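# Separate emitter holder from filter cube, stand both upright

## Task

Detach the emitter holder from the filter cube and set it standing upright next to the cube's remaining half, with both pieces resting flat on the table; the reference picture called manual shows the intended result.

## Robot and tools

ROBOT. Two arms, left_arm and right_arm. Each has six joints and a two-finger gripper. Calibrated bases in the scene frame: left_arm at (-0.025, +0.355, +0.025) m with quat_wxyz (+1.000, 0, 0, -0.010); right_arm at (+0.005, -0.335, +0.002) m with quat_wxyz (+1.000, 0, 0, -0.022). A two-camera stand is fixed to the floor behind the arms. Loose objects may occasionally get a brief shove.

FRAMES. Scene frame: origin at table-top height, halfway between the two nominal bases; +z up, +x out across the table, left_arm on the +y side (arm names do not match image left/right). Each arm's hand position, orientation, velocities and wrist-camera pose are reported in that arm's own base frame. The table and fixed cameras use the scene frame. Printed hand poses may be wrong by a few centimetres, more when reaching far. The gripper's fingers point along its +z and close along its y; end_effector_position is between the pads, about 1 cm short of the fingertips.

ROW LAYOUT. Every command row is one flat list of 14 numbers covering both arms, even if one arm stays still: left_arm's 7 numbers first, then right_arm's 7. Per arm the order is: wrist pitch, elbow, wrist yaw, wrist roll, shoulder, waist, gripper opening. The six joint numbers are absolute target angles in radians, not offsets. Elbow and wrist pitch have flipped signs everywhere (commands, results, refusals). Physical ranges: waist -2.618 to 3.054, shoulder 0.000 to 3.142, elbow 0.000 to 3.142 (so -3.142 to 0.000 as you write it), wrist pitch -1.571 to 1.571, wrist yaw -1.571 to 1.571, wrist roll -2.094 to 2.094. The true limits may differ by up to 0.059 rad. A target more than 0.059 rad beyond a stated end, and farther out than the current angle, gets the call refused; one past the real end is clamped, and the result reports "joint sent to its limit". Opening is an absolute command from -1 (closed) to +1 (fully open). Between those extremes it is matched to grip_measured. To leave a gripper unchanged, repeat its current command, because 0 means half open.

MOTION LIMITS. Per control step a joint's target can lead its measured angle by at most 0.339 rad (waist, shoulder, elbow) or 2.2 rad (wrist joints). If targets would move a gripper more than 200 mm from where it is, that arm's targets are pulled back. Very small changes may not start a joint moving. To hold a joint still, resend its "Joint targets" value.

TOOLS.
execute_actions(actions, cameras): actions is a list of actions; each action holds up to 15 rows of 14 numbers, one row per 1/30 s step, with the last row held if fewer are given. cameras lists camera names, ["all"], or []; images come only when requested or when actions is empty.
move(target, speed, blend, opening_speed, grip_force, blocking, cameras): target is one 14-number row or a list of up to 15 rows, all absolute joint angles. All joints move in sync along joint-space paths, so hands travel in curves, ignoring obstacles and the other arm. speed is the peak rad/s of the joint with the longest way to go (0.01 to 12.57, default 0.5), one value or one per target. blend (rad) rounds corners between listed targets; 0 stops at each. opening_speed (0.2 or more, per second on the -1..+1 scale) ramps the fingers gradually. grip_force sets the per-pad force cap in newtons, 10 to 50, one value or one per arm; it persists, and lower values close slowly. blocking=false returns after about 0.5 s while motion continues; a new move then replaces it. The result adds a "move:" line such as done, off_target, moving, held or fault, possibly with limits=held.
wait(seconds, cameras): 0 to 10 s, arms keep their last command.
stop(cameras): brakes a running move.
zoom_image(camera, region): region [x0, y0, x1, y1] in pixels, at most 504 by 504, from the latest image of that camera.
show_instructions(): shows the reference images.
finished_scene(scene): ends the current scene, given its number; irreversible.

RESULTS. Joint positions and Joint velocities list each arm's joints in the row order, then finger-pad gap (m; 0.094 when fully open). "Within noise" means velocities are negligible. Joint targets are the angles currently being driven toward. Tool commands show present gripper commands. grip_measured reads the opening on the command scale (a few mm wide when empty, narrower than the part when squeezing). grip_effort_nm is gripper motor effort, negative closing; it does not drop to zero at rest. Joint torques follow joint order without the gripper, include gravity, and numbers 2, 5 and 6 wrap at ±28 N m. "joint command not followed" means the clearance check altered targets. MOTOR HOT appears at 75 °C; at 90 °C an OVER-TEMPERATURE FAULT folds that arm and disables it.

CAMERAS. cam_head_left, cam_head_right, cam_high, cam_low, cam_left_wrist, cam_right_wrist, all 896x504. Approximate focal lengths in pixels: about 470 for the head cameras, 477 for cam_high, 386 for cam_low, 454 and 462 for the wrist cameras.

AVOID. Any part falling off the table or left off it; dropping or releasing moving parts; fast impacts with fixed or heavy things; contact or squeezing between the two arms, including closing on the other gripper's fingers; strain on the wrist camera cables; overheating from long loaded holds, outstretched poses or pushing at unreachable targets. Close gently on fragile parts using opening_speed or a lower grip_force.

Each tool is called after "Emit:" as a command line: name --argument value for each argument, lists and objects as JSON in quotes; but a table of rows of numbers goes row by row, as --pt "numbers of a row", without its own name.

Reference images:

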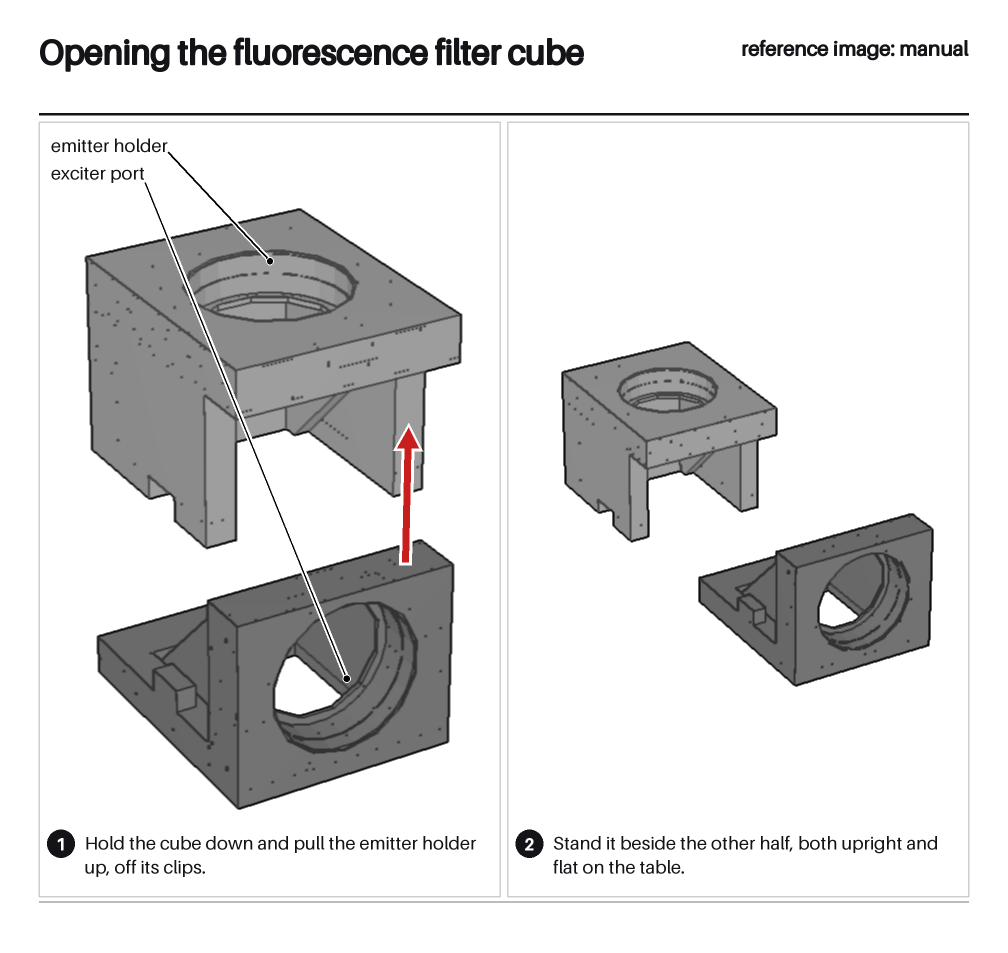

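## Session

Emit:
execute_actions --actions '[]'

Emit:
zoom_image --camera "cam_head_left" --region '[250, 180, 610, 400]'

Scene clock: 0.00 s.
left_arm: end_effector_position=(+0.4084, +0.0349, +0.1149) grip_measured=+1.000 grip_effort_nm=n/a end_effector_quat_wxyz=(+0.593, -0.059, +0.802, +0.043) | right_arm: end_effector_position=(+0.4151, -0.0041, +0.1259) grip_measured=+1.000 grip_effort_nm=n/a end_effector_quat_wxyz=(+0.620, +0.004, +0.781, -0.073)
Joint names: [wrist pitch, elbow, wrist yaw, wrist roll, shoulder, waist]
Joint positions: left_arm=[-0.821 -0.413 -0.105 -0.033 1.532 0.037 0.094] | right_arm=[-0.935 -0.41 0.186 -0.069 1.571 0.068 0.094]
Joint velocities: within noise
Joint torques (N m): no reading
Heat: left arm: 24 °C; right arm: 23 °C.
Joint targets: left_arm=[-0.818 -0.419 -0.105 -0.034 1.526 0.037] | right_arm=[-0.935 -0.417 0.188 -0.069 1.563 0.068]
Tool commands: left_gripper/opening=+1.0 right_gripper/opening=+1.0

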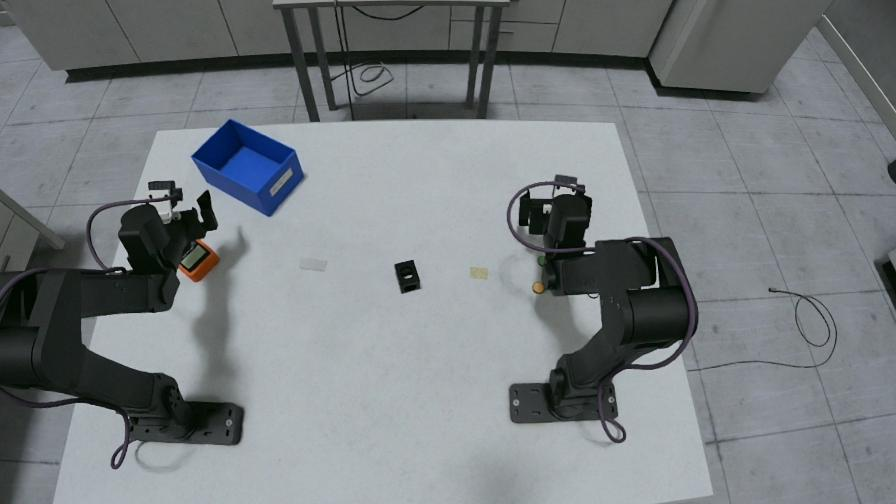

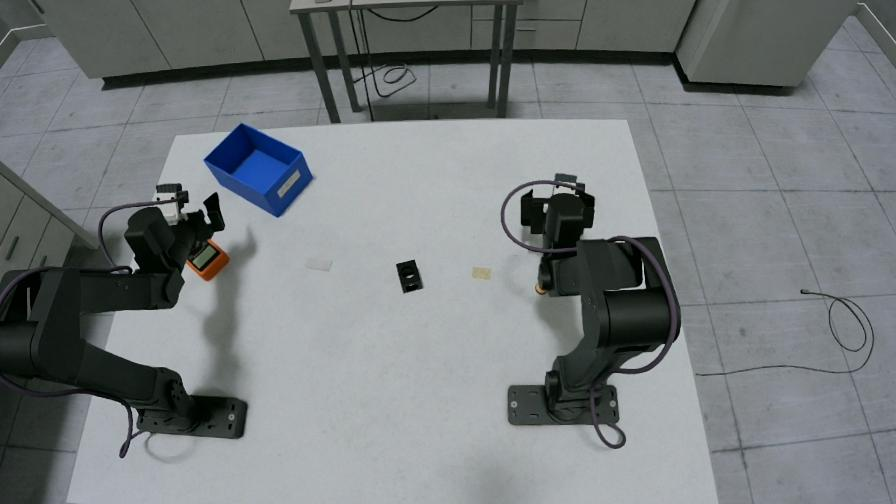

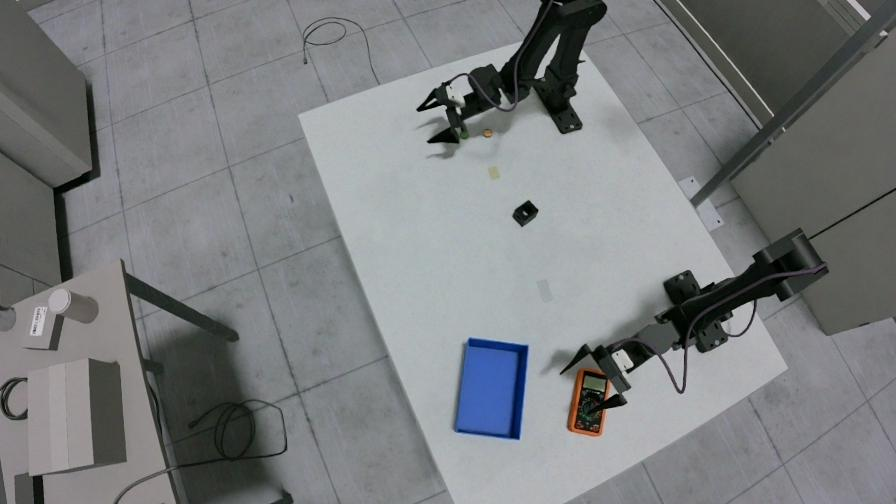

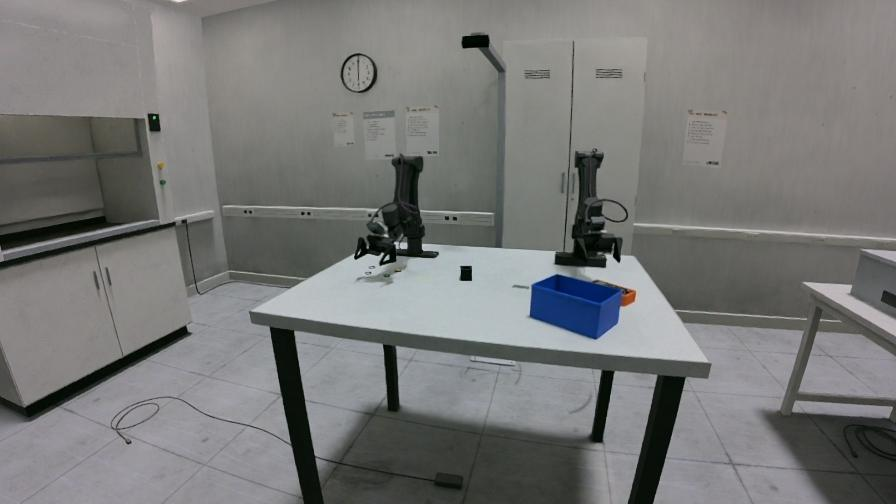

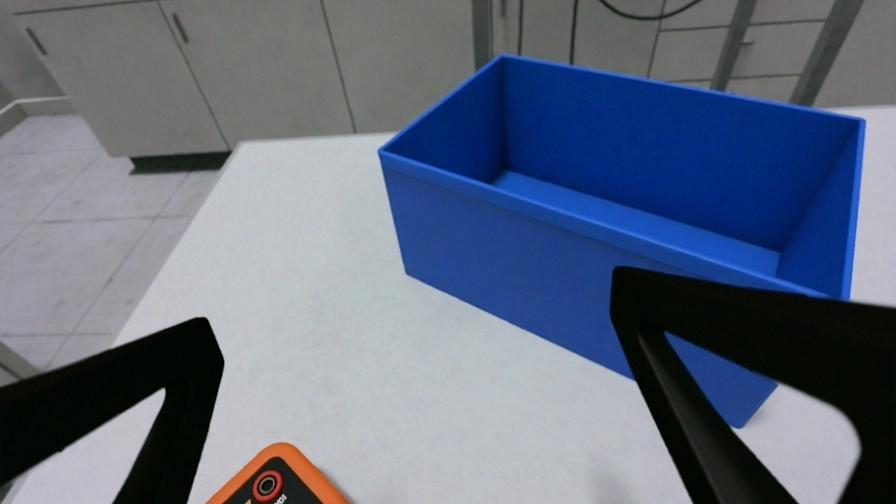

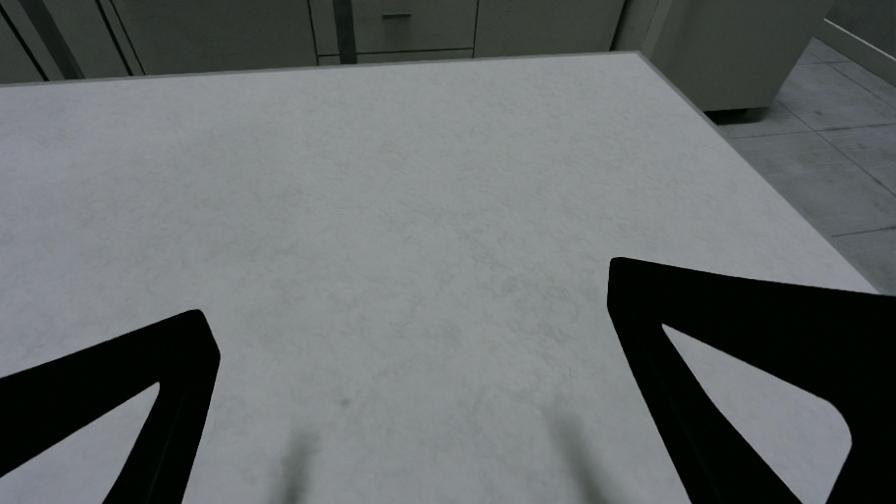

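Scaled by 1.400 from the camera's 896x504 image, which has a finer 1280x720 frame.

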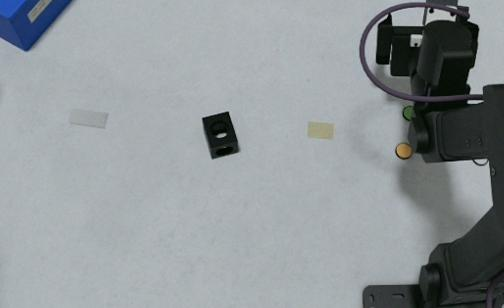

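Emit:
zoom_image --camera "cam_head_left" --region '[370, 240, 450, 310]'

Emit:
zoom_image --camera "cam_high" --region '[490, 185, 560, 240]'

Emit:
zoom_image --camera "cam_low" --region '[435, 250, 505, 295]'

Scaled by 6.300 from the camera's 896x504 image, which has a finer 1280x720 frame.

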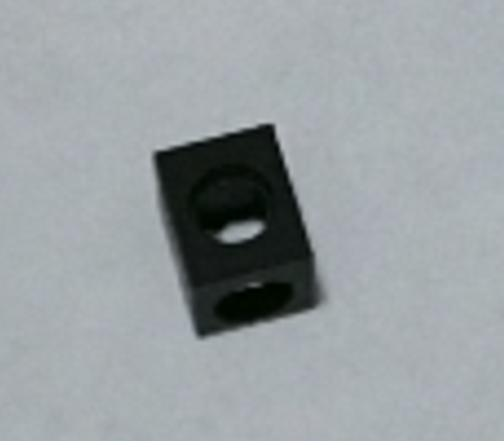

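Scaled by 7.200 from the camera's 896x504 image, which has a finer 1280x720 frame.

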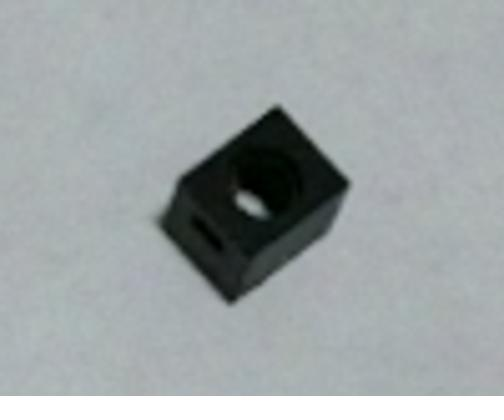

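Scaled by 7.200 from the camera's 896x504 image, which has a finer 1280x720 frame.

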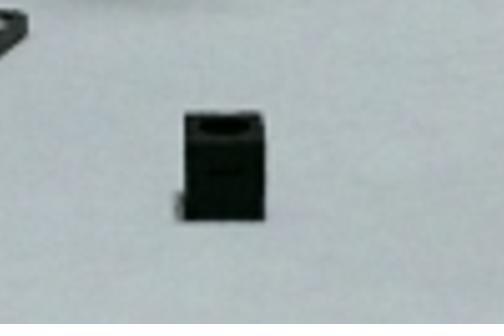

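Emit:
move --target '[-0.053,-0.572,0,0,1.145,-0.4,1,1.44,-2.098,0,0.546,2.21,0.85,1]' --speed 1.0 --cameras '["cam_head_left","cam_right_wrist"]'

Scene clock: 4.70 s.
left_arm: end_effector_position=(+0.3360, -0.1373, +0.1346) grip_measured=+1.000 grip_effort_nm=0.05 end_effector_quat_wxyz=(+0.476, +0.168, +0.858, -0.094) | right_arm: end_effector_position=(+0.2852, +0.3276, +0.1141) grip_measured=+1.000 grip_effort_nm=0.01 end_effector_quat_wxyz=(+0.017, -0.157, +0.987, +0.014)
Joint names: [wrist pitch, elbow, wrist yaw, wrist roll, shoulder, waist]
Joint positions: left_arm=[-0.063 -0.545 -0.005 -0.005 1.167 -0.393 0.094] | right_arm=[1.41 -2.073 -0.001 0.536 2.19 0.852 0.094]
Joint torques (N m): left_arm=[-1.8 -7.98 0.03 0.02 -4.55 -0.54] | right_arm=[-0.07 -8.29 0 0.1 -10.09 -0.21]
Heat: left arm: 25 °C; right arm: 23 °C.
Joint targets: left_arm=[-0.053 -0.572 0.000 0.000 1.145 -0.400] | right_arm=[1.440 -2.098 0.000 0.546 2.210 0.850]
move: done
Images, in order (width x height): cam_head_left 896x504, cam_right_wrist 896x504.

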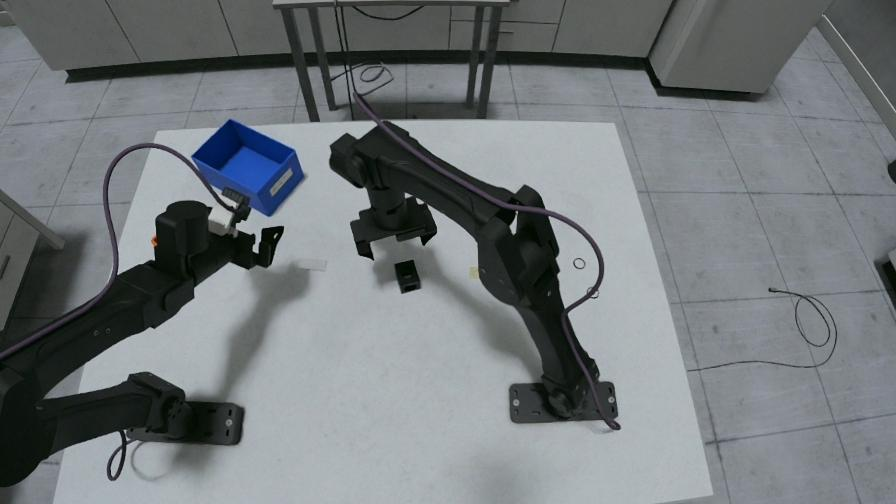

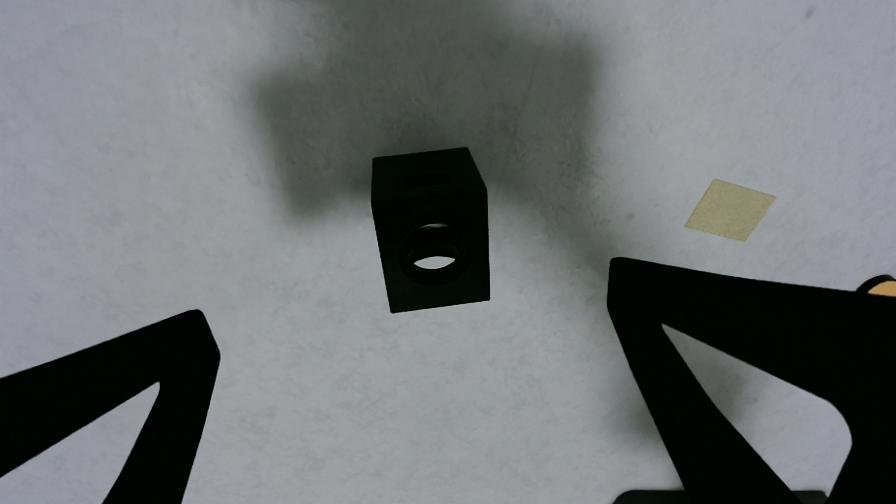

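Emit:
move --target '[-0.053,-0.572,0,0,1.145,-0.4,1,1.216,-1.82,0,0.55,2.183,0.851,1]' --speed 0.6 --cameras '["cam_right_wrist"]'

Scene clock: 6.83 s.
left_arm: end_effector_position=(+0.3359, -0.1372, +0.1346) grip_measured=+1.000 grip_effort_nm=0.05 end_effector_quat_wxyz=(+0.476, +0.168, +0.858, -0.094) | right_arm: end_effector_position=(+0.2778, +0.3191, +0.0521) grip_measured=+1.000 grip_effort_nm=0.01 end_effector_quat_wxyz=(-0.001, -0.155, +0.988, +0.000)
Joint names: [wrist pitch, elbow, wrist yaw, wrist roll, shoulder, waist]
Joint positions: left_arm=[-0.063 -0.545 -0.005 -0.005 1.167 -0.393 0.094] | right_arm=[1.209 -1.828 -0.001 0.54 2.19 0.852 0.094]
Joint torques (N m): left_arm=[-1.79 -7.94 0.02 0.04 -4.59 -0.57] | right_arm=[-0.22 -5.04 0 0.09 -12.11 -0.12]
Heat: left arm: 25 °C; right arm: 24 °C.
Joint targets: left_arm=[-0.053 -0.572 0.000 0.000 1.145 -0.400] | right_arm=[1.216 -1.820 0.000 0.550 2.183 0.851]
move: done
Images, in order (width x height): cam_right_wrist 896x504.

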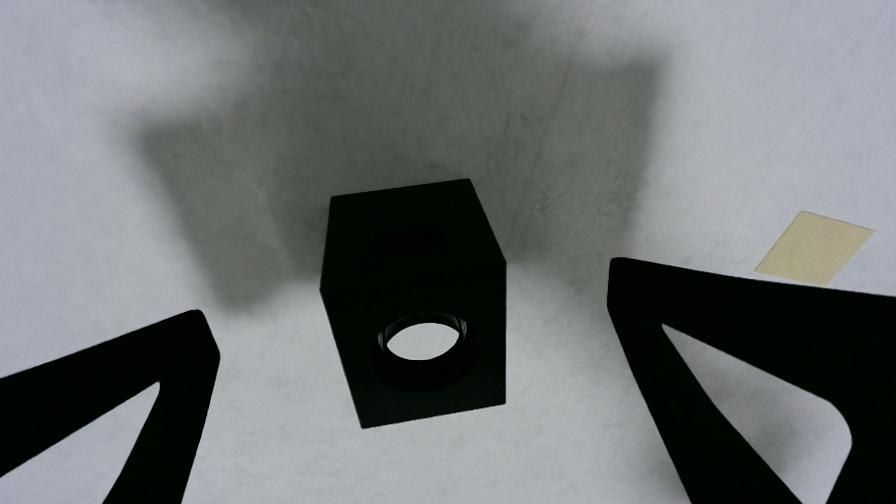

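Emit:
move --pt "-0.053 -0.572 0 0 1.145 -0.4 1 1.134 -1.748 0 0.55 2.203 0.851 1" --pt "-0.053 -0.572 0 0 1.145 -0.4 1 1.134 -1.748 0 0.55 2.203 0.851 -0.3" --speed 0.3 --grip_force '[50,40]' --cameras '["cam_right_wrist","cam_low"]'

Scene clock: 11.23 s.
left_arm: end_effector_position=(+0.3359, -0.1372, +0.1346) grip_measured=+1.000 grip_effort_nm=0.05 end_effector_quat_wxyz=(+0.476, +0.168, +0.858, -0.094) | right_arm: end_effector_position=(+0.2779, +0.3194, +0.0347) grip_measured=-0.155 grip_effort_nm=-0.79 end_effector_quat_wxyz=(+0.004, -0.155, +0.988, +0.004)
Joint names: [wrist pitch, elbow, wrist yaw, wrist roll, shoulder, waist]
Joint positions: left_arm=[-0.063 -0.545 -0.005 -0.005 1.167 -0.393 0.094] | right_arm=[1.127 -1.758 -0.001 0.54 2.19 0.852 0.04]
Joint torques (N m): left_arm=[-1.82 -7.92 0.02 0.02 -4.57 -0.5] | right_arm=[-0.23 -4.85 0.01 0.09 -10.54 -0.2]
Heat: left arm: 26 °C; right arm: 25 °C.
Joint targets: left_arm=[-0.053 -0.572 0.000 0.000 1.145 -0.400] | right_arm=[1.134 -1.748 0.000 0.550 2.203 0.851]
grip_force (N): 50, 40
move: done
Images, in order (width x height): cam_low 896x504, cam_right_wrist 896x504.

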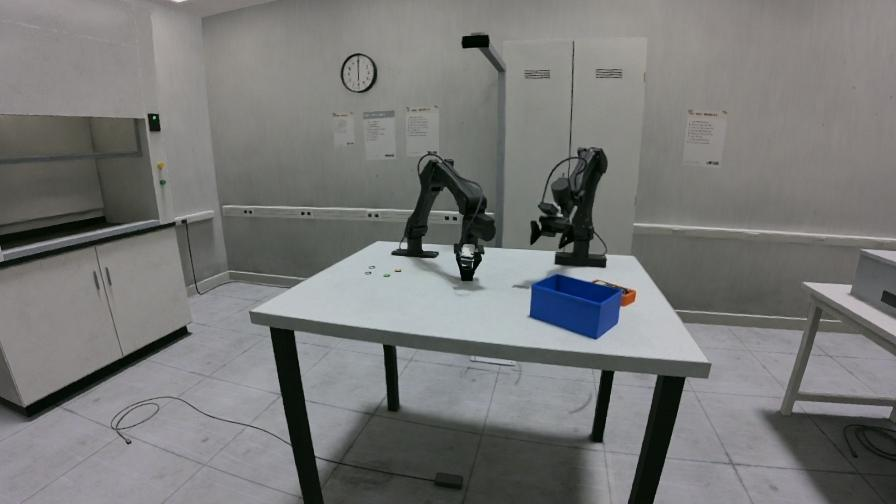

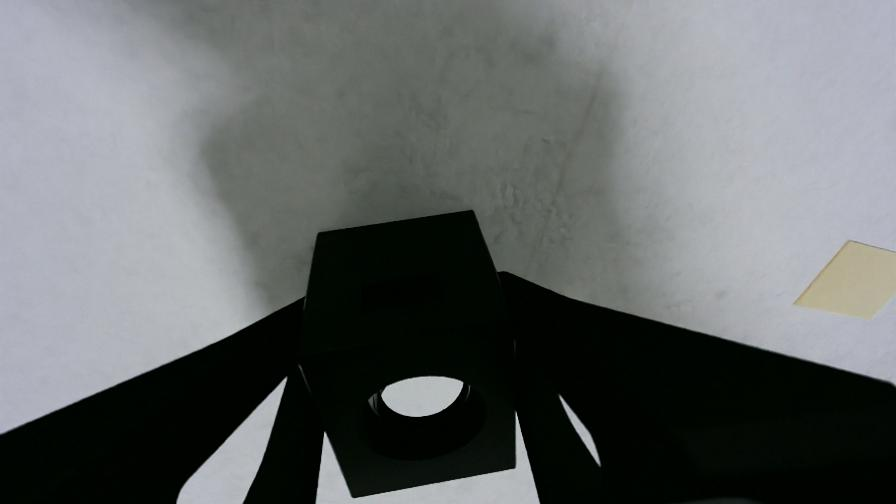

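Emit:
move --pt "-0.053 -0.572 0 0 1.145 -0.4 1 1.215 -1.835 0 0.55 2.165 0.851 -0.4" --pt "-0.053 -0.572 0 0 1.145 -0.4 1 1.165 -1.69 0 1.66 2.075 0.803 -0.4" --speed '[0.2,0.5]' --grip_force 45 --cameras '["cam_low","cam_right_wrist"]'

Scene clock: 18.37 s.
left_arm: end_effector_position=(+0.3359, -0.1372, +0.1346) grip_measured=+1.000 grip_effort_nm=0.06 end_effector_quat_wxyz=(+0.476, +0.168, +0.858, -0.094) | right_arm: end_effector_position=(+0.2790, +0.2956, +0.0463) grip_measured=-0.160 grip_effort_nm=-0.93 end_effector_quat_wxyz=(-0.001, +0.406, +0.914, +0.000)
Joint names: [wrist pitch, elbow, wrist yaw, wrist roll, shoulder, waist]
Joint positions: left_arm=[-0.063 -0.545 -0.005 -0.005 1.167 -0.393 0.094] | right_arm=[1.146 -1.699 -0.001 1.646 2.124 0.811 0.039]
Joint torques (N m): left_arm=[-1.81 -7.98 0.04 0.03 -4.6 -0.43] | right_arm=[-0.08 -4.92 0 0.13 -15.19 -0.7]
Heat: left arm: 26 °C; right arm: 26 °C.
Joint targets: left_arm=[-0.053 -0.572 0.000 0.000 1.145 -0.400] | right_arm=[1.165 -1.690 0.000 1.660 2.075 0.803]
grip_force (N): 45, 45
move: off_target (right_arm); right_arm: the shoulder is farthest, 0.049 rad from its target
Images, in order (width x height): cam_low 896x504, cam_right_wrist 896x504.

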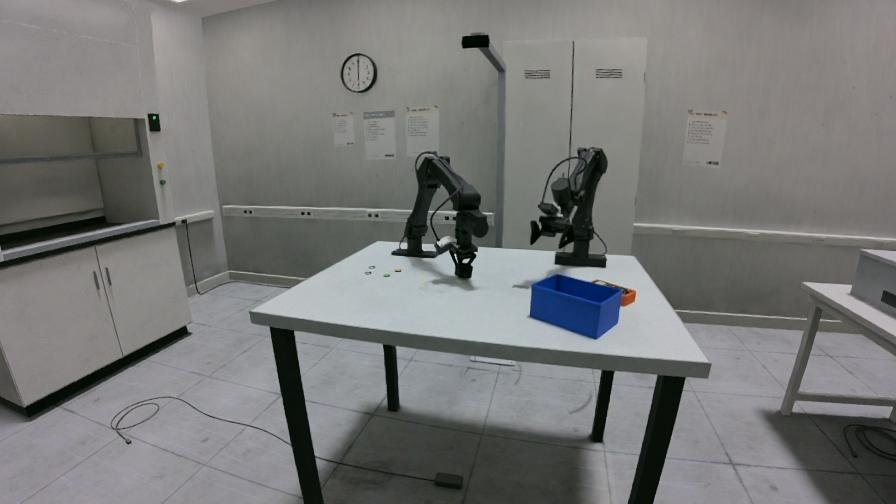

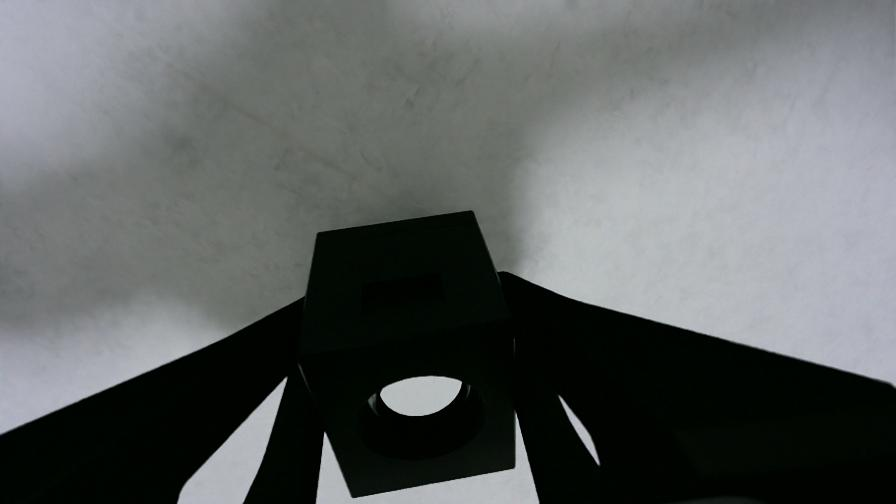

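Emit:
move --pt "-0.053 -0.572 0 0 1.145 -0.4 1 1.108 -1.64 0 1.66 2.075 0.803 -0.4" --pt "-0.053 -0.572 0 0 1.145 -0.4 1 1.085 -1.613 0 1.66 2.07 0.803 -0.4" --speed 0.15 --cameras '["cam_low","cam_right_wrist"]'

Emit:
zoom_image --camera "cam_low" --region '[405, 205, 535, 295]'

Scene clock: 20.77 s.
left_arm: end_effector_position=(+0.3359, -0.1372, +0.1346) grip_measured=+1.000 grip_effort_nm=0.05 end_effector_quat_wxyz=(+0.476, +0.168, +0.858, -0.094) | right_arm: end_effector_position=(+0.2766, +0.2949, +0.0388) grip_measured=-0.160 grip_effort_nm=-0.93 end_effector_quat_wxyz=(+0.000, +0.406, +0.914, +0.012)
Joint names: [wrist pitch, elbow, wrist yaw, wrist roll, shoulder, waist]
Joint positions: left_arm=[-0.063 -0.545 -0.005 -0.005 1.167 -0.393 0.094] | right_arm=[1.078 -1.629 -0.009 1.648 2.099 0.811 0.039]
Joint torques (N m): left_arm=[-1.82 -7.95 0.01 0.03 -4.53 -0.57] | right_arm=[-0.24 -4.16 0.09 0.11 -13.23 -0.7]
Heat: left arm: 26 °C; right arm: 27 °C.
Joint targets: left_arm=[-0.053 -0.572 0.000 0.000 1.145 -0.400] | right_arm=[1.085 -1.613 0.000 1.660 2.070 0.803]
grip_force (N): 45, 45
move: done
Images, in order (width x height): cam_low 896x504, cam_right_wrist 896x504.

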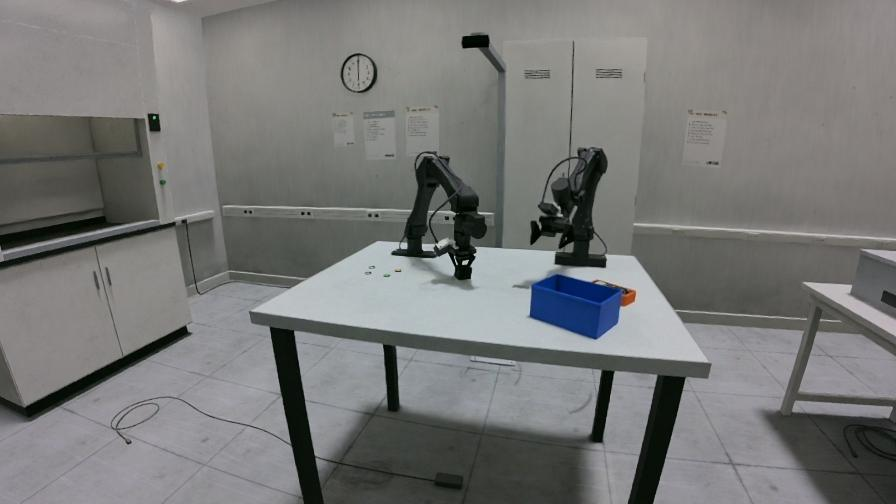

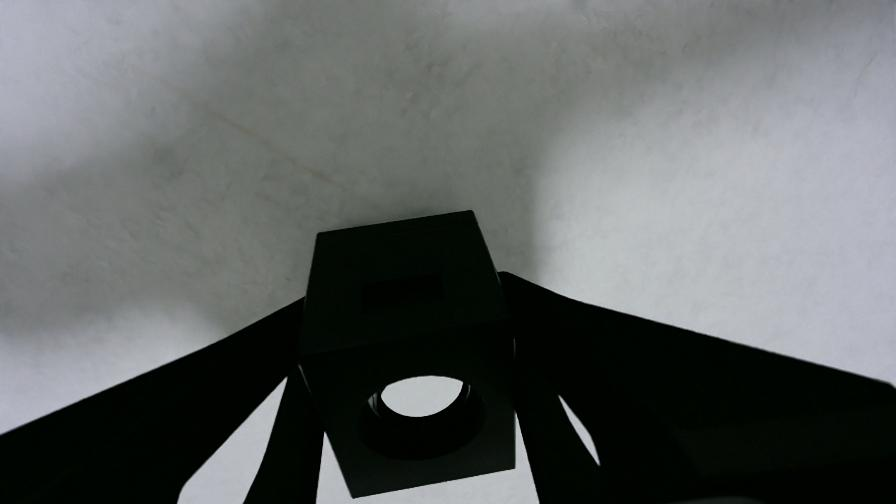

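Scaled by 3.877 from the camera's 896x504 image, which has a finer 1280x720 frame.

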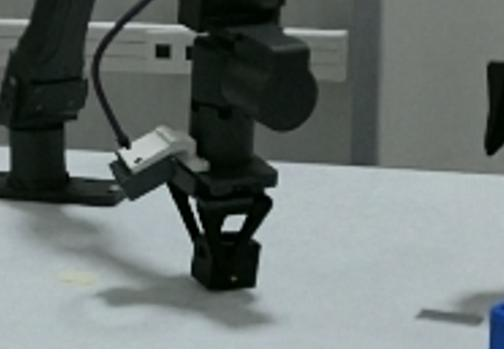

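Emit:
move --target '[-0.053,-0.572,0,0,1.145,-0.4,1,1.08,-1.600,0,1.66,2.083,0.793,-0.5]' --speed 0.1

Scene clock: 21.77 s.
left_arm: end_effector_position=(+0.3359, -0.1372, +0.1346) grip_measured=+1.000 grip_effort_nm=0.05 end_effector_quat_wxyz=(+0.476, +0.168, +0.858, -0.094) | right_arm: end_effector_position=(+0.2777, +0.2932, +0.0380) grip_measured=-0.160 grip_effort_nm=-0.93 end_effector_quat_wxyz=(-0.005, +0.411, +0.912, +0.015)
Joint names: [wrist pitch, elbow, wrist yaw, wrist roll, shoulder, waist]
Joint positions: left_arm=[-0.063 -0.545 -0.005 -0.005 1.167 -0.393 0.094] | right_arm=[1.072 -1.622 -0.02 1.648 2.097 0.801 0.039]
Joint torques (N m): left_arm=[-1.8 -7.95 0.03 0.03 -4.59 -0.47] | right_arm=[-0.24 -3.7 0.22 0.12 -11.84 -0.73]
Heat: left arm: 26 °C; right arm: 27 °C.
Joint targets: left_arm=[-0.053 -0.572 0.000 0.000 1.145 -0.400] | right_arm=[1.080 -1.600 0.000 1.660 2.083 0.793]
grip_force (N): 45, 45
move: done

Emit:
move --target '[-0.053,-0.572,0,0,1.145,-0.4,1,1.07,-1.585,0,1.66,2.098,0.788,-0.5]' --speed 0.1 --cameras '["cam_low"]'

Emit:
zoom_image --camera "cam_low" --region '[405, 205, 535, 295]'

Scene clock: 22.87 s.
left_arm: end_effector_position=(+0.3359, -0.1372, +0.1346) grip_measured=+1.000 grip_effort_nm=0.05 end_effector_quat_wxyz=(+0.476, +0.168, +0.858, -0.094) | right_arm: end_effector_position=(+0.2770, +0.2929, +0.0369) grip_measured=-0.160 grip_effort_nm=-0.93 end_effector_quat_wxyz=(-0.011, +0.413, +0.911, +0.018)
Joint names: [wrist pitch, elbow, wrist yaw, wrist roll, shoulder, waist]
Joint positions: left_arm=[-0.063 -0.545 -0.005 -0.005 1.167 -0.393 0.094] | right_arm=[1.065 -1.614 -0.033 1.648 2.094 0.796 0.039]
Joint torques (N m): left_arm=[-1.82 -7.98 0.01 0.03 -4.55 -0.47] | right_arm=[-0.27 -3.07 0.34 0.11 -10.4 -0.75]
Heat: left arm: 26 °C; right arm: 27 °C.
Joint targets: left_arm=[-0.053 -0.572 0.000 0.000 1.145 -0.400] | right_arm=[1.070 -1.585 0.000 1.660 2.098 0.788]
grip_force (N): 45, 45
move: done
Images, in order (width x height): cam_low 896x504.

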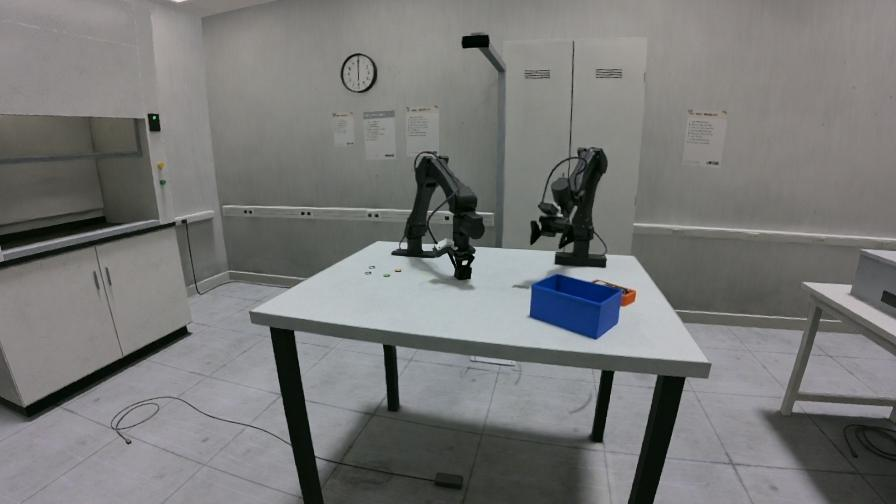

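Scaled by 3.877 from the camera's 896x504 image, which has a finer 1280x720 frame.

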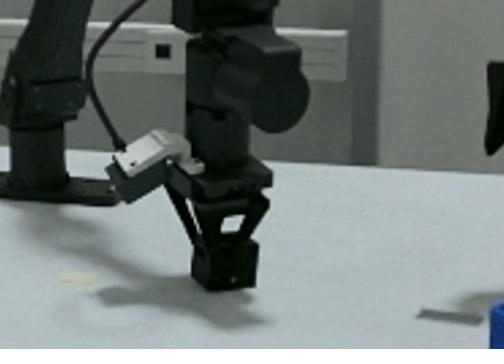

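Emit:
move --target '[-0.053,-0.572,0,0,1.145,-0.4,1,1.085,-1.582,-0.04,1.66,2.105,0.796,-0.5]' --speed 0.1 --cameras '["cam_head_left","cam_head_right"]'

Emit:
zoom_image --camera "cam_head_left" --region '[300, 200, 600, 400]'

Scene clock: 24.60 s.
left_arm: end_effector_position=(+0.3359, -0.1372, +0.1346) grip_measured=+1.000 grip_effort_nm=0.06 end_effector_quat_wxyz=(+0.476, +0.168, +0.858, -0.094) | right_arm: end_effector_position=(+0.2764, +0.2935, +0.0369) grip_measured=-0.160 grip_effort_nm=-0.93 end_effector_quat_wxyz=(-0.013, +0.413, +0.911, +0.018)
Joint names: [wrist pitch, elbow, wrist yaw, wrist roll, shoulder, waist]
Joint positions: left_arm=[-0.063 -0.545 -0.005 -0.005 1.167 -0.393 0.094] | right_arm=[1.065 -1.614 -0.038 1.648 2.094 0.796 0.039]
Joint torques (N m): left_arm=[-1.81 -7.99 0.01 0.03 -4.57 -0.5] | right_arm=[-0.13 -2.78 -0.07 0.11 -9.87 -0.1]
Heat: left arm: 26 °C; right arm: 27 °C.
Joint targets: left_arm=[-0.053 -0.572 0.000 0.000 1.145 -0.400] | right_arm=[1.085 -1.582 -0.040 1.660 2.105 0.796]
grip_force (N): 45, 45
move: done
Images, in order (width x height): cam_head_left 896x504, cam_head_right 896x504.

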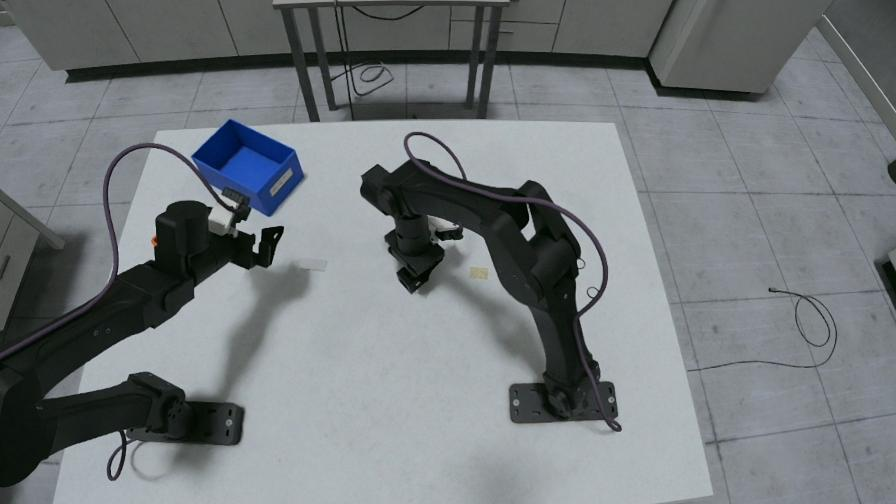

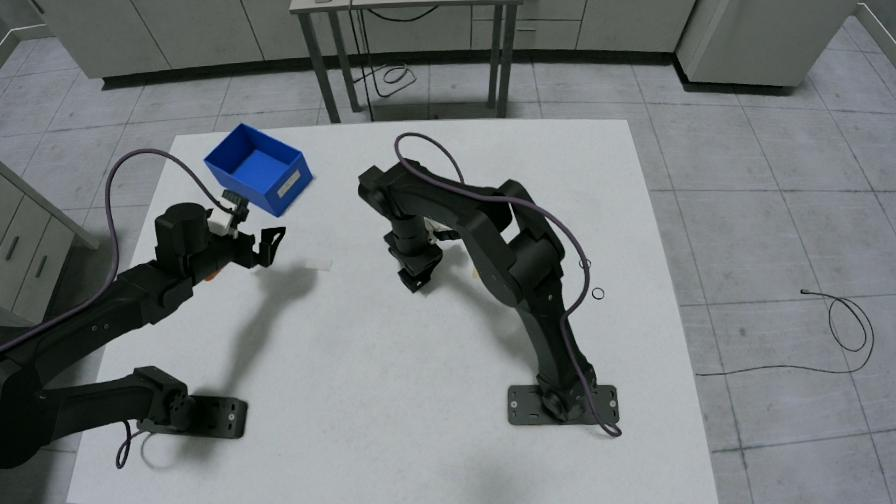

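Scaled by 1.680 from the camera's 896x504 image, which has a finer 1280x720 frame.

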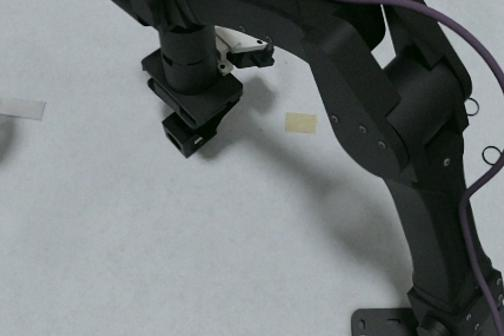

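Emit:
move --pt "-0.053 -0.572 0 0 1.145 -0.886 1 1.085 -1.586 -0.04 1.66 2.1 0.796 -0.5" --pt "-0.954 -0.476 -0.104 -0.06 1.95 -1.005 1 1.085 -1.586 -0.04 1.66 2.1 0.796 -0.5" --pt "-0.846 -0.705 -0.123 -0.072 2.080 -1.041 1 1.085 -1.586 -0.04 1.66 2.1 0.796 -0.5" --speed '[0.7,0.7,0.4]' --blend '[0.08,0.05,0]' --cameras '["cam_left_wrist"]'

Scene clock: 28.47 s.
left_arm: end_effector_position=(+0.2584, -0.3929, +0.0031) grip_measured=+1.000 grip_effort_nm=0.05 end_effector_quat_wxyz=(+0.457, +0.376, +0.775, -0.223) | right_arm: end_effector_position=(+0.2764, +0.2935, +0.0369) grip_measured=-0.160 grip_effort_nm=-0.93 end_effector_quat_wxyz=(-0.013, +0.413, +0.911, +0.018)
Joint names: [wrist pitch, elbow, wrist yaw, wrist roll, shoulder, waist]
Joint positions: left_arm=[-0.86 -0.69 -0.113 -0.065 2.057 -1.034 0.094] | right_arm=[1.065 -1.614 -0.038 1.648 2.094 0.796 0.039]
Joint torques (N m): left_arm=[-1.77 -4.59 -0.16 -0.12 -6.43 -0.4] | right_arm=[-0.12 -3.14 -0.06 0.11 -10.3 -0.05]
Heat: left arm: 27 °C; right arm: 27 °C.
Joint targets: left_arm=[-0.846 -0.705 -0.123 -0.072 2.080 -1.041] | right_arm=[1.085 -1.586 -0.040 1.660 2.100 0.796]
grip_force (N): 45, 45
move: done
Images, in order (width x height): cam_left_wrist 896x504.

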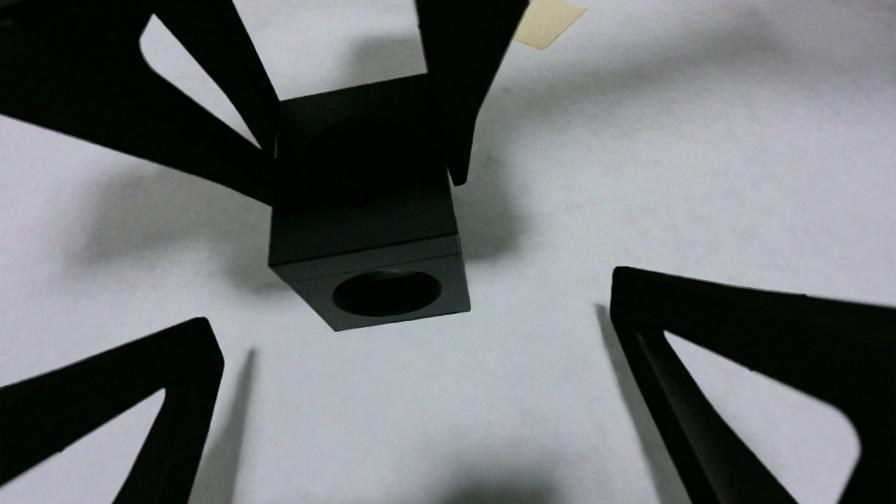

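Emit:
move --target '[-0.828,-0.757,-0.09,-0.055,2.123,-1.006,1,1.085,-1.586,-0.04,1.66,2.1,0.796,-0.5]' --speed 0.15 --cameras '["cam_left_wrist"]'

Scene clock: 29.60 s.
left_arm: end_effector_position=(+0.2695, -0.3976, -0.0044) grip_measured=+1.000 grip_effort_nm=0.05 end_effector_quat_wxyz=(+0.451, +0.374, +0.779, -0.222) | right_arm: end_effector_position=(+0.2764, +0.2935, +0.0369) grip_measured=-0.160 grip_effort_nm=-0.93 end_effector_quat_wxyz=(-0.013, +0.413, +0.911, +0.018)
Joint names: [wrist pitch, elbow, wrist yaw, wrist roll, shoulder, waist]
Joint positions: left_arm=[-0.841 -0.739 -0.093 -0.062 2.099 -1.012 0.094] | right_arm=[1.065 -1.614 -0.038 1.648 2.094 0.796 0.039]
Joint torques (N m): left_arm=[-1.8 -4.85 0.03 0.07 -6.87 0.5] | right_arm=[-0.12 -3.19 -0.07 0.11 -10.26 -0.09]
Heat: left arm: 27 °C; right arm: 27 °C.
Joint targets: left_arm=[-0.828 -0.757 -0.090 -0.055 2.123 -1.006] | right_arm=[1.085 -1.586 -0.040 1.660 2.100 0.796]
grip_force (N): 45, 45
move: done
Images, in order (width x height): cam_left_wrist 896x504.

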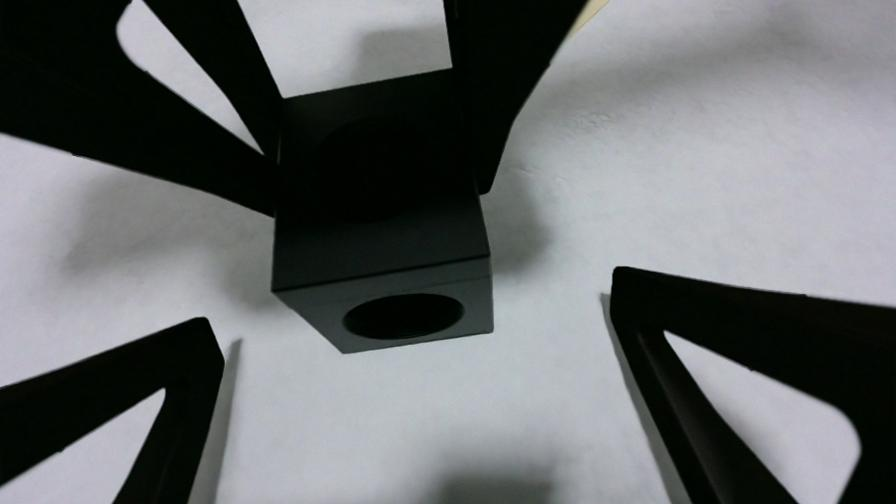

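Emit:
move --target '[-0.828,-0.757,-0.09,-0.055,2.118,-1.006,-0.4,1.085,-1.586,-0.04,1.66,2.1,0.796,-0.5]' --opening_speed 0.6 --grip_force '[40,45]' --cameras '["cam_left_wrist"]'

Scene clock: 32.50 s.
left_arm: end_effector_position=(+0.2698, -0.3973, -0.0045) grip_measured=-0.179 grip_effort_nm=-0.76 end_effector_quat_wxyz=(+0.451, +0.374, +0.779, -0.222) | right_arm: end_effector_position=(+0.2764, +0.2934, +0.0369) grip_measured=-0.160 grip_effort_nm=-0.93 end_effector_quat_wxyz=(-0.014, +0.413, +0.911, +0.018)
Joint names: [wrist pitch, elbow, wrist yaw, wrist roll, shoulder, waist]
Joint positions: left_arm=[-0.841 -0.739 -0.092 -0.062 2.099 -1.011 0.039] | right_arm=[1.066 -1.614 -0.038 1.648 2.094 0.796 0.039]
Joint torques (N m): left_arm=[-1.8 -4.79 -0.04 0.09 -7.12 0.43] | right_arm=[-0.13 -3.15 -0.06 0.11 -10.28 -0.09]
Heat: left arm: 27 °C; right arm: 27 °C.
Joint targets: left_arm=[-0.828 -0.757 -0.090 -0.055 2.118 -1.006] | right_arm=[1.085 -1.586 -0.040 1.660 2.100 0.796]
grip_force (N): 40, 45
move: done
Images, in order (width x height): cam_left_wrist 896x504.

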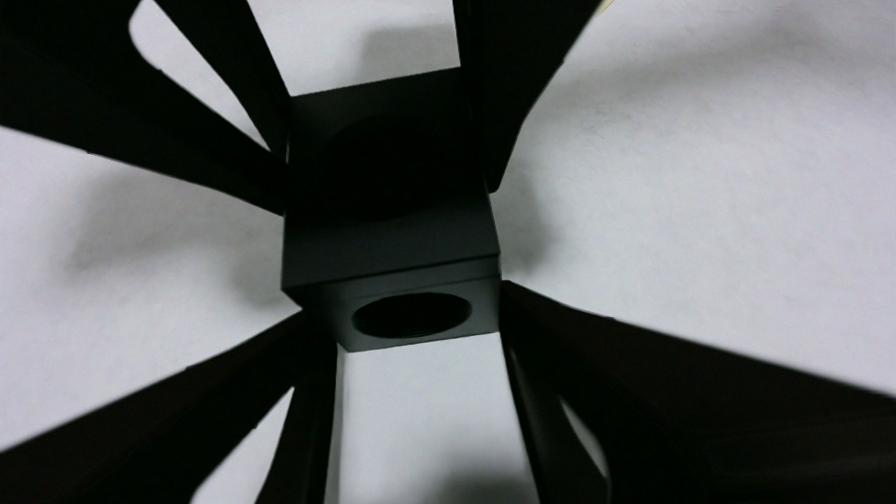

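Emit:
move --pt "-0.05 -0.71 -0.09 -0.055 2.17 -1.006 -0.5 1.085 -1.600 -0.02 1.66 2.078 0.796 -0.5" --pt "-0.05 -0.71 -0.09 -0.055 2.17 -1.006 -0.5 1.262 -1.80 -0.02 1.66 2.04 0.796 -0.5" --speed '[0.4,0.12]' --grip_force '[50,50]' --cameras '["cam_left_wrist","cam_right_wrist"]'

Scene clock: 37.33 s.
left_arm: end_effector_position=(+0.2715, -0.3856, -0.0099) grip_measured=-0.188 grip_effort_nm=-0.98 end_effector_quat_wxyz=(+0.397, +0.373, +0.818, -0.183) | right_arm: end_effector_position=(+0.2850, +0.2971, +0.0544) grip_measured=-0.163 grip_effort_nm=-1.02 end_effector_quat_wxyz=(+0.000, +0.415, +0.910, +0.016)
Joint names: [wrist pitch, elbow, wrist yaw, wrist roll, shoulder, waist]
Joint positions: left_arm=[-0.556 -0.801 -0.113 -0.093 2.028 -1.002 0.038] | right_arm=[1.14 -1.709 -0.011 1.654 2.11 0.799 0.039]
Joint torques (N m): left_arm=[2.85 2.24 0.14 0.36 0.42 -0.18] | right_arm=[0.86 -14.97 -0.11 0.05 -16.95 -0.25]
Heat: left arm: 29 °C; right arm: 27 °C.
Joint targets: left_arm=[-0.104 -0.720 -0.092 -0.059 2.155 -1.006] | right_arm=[1.262 -1.800 -0.020 1.660 2.040 0.796]
move: off_target (left_arm, right_arm); left_arm: the wrist pitch is farthest, 0.506 rad from its target; right_arm: the wrist pitch is farthest, 0.122 rad from its target
Images, in order (width x height): cam_left_wrist 896x504, cam_right_wrist 896x504.

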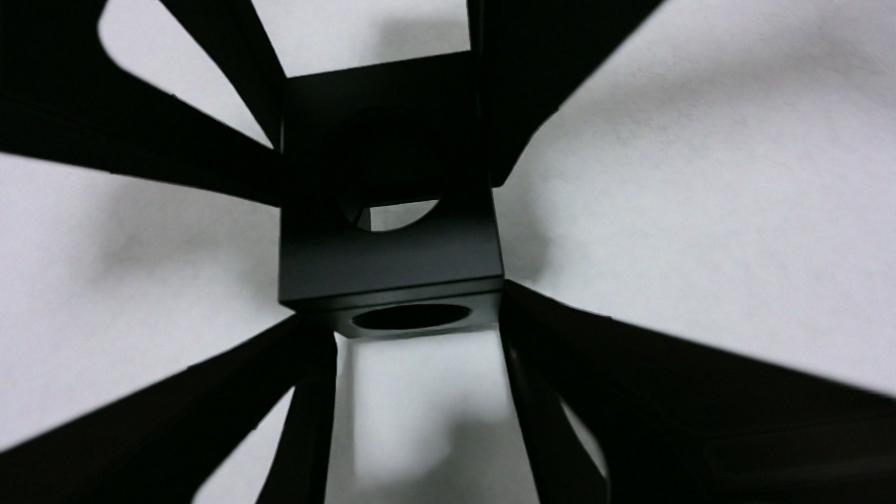

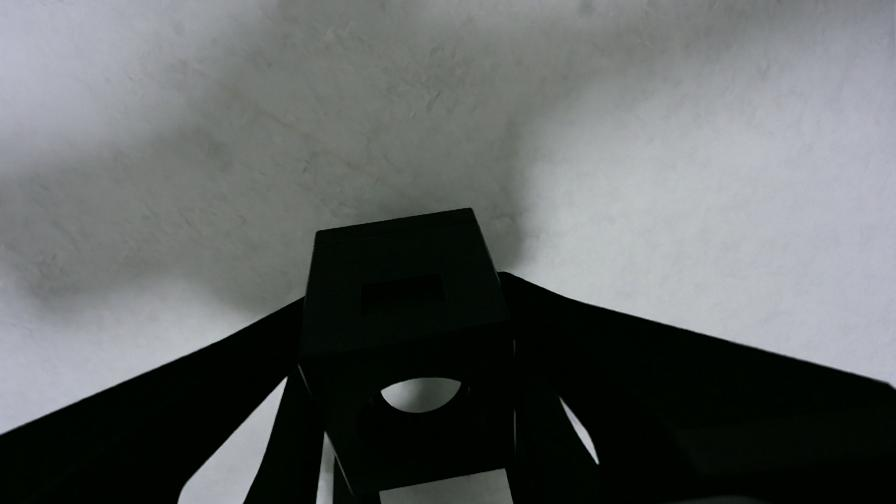

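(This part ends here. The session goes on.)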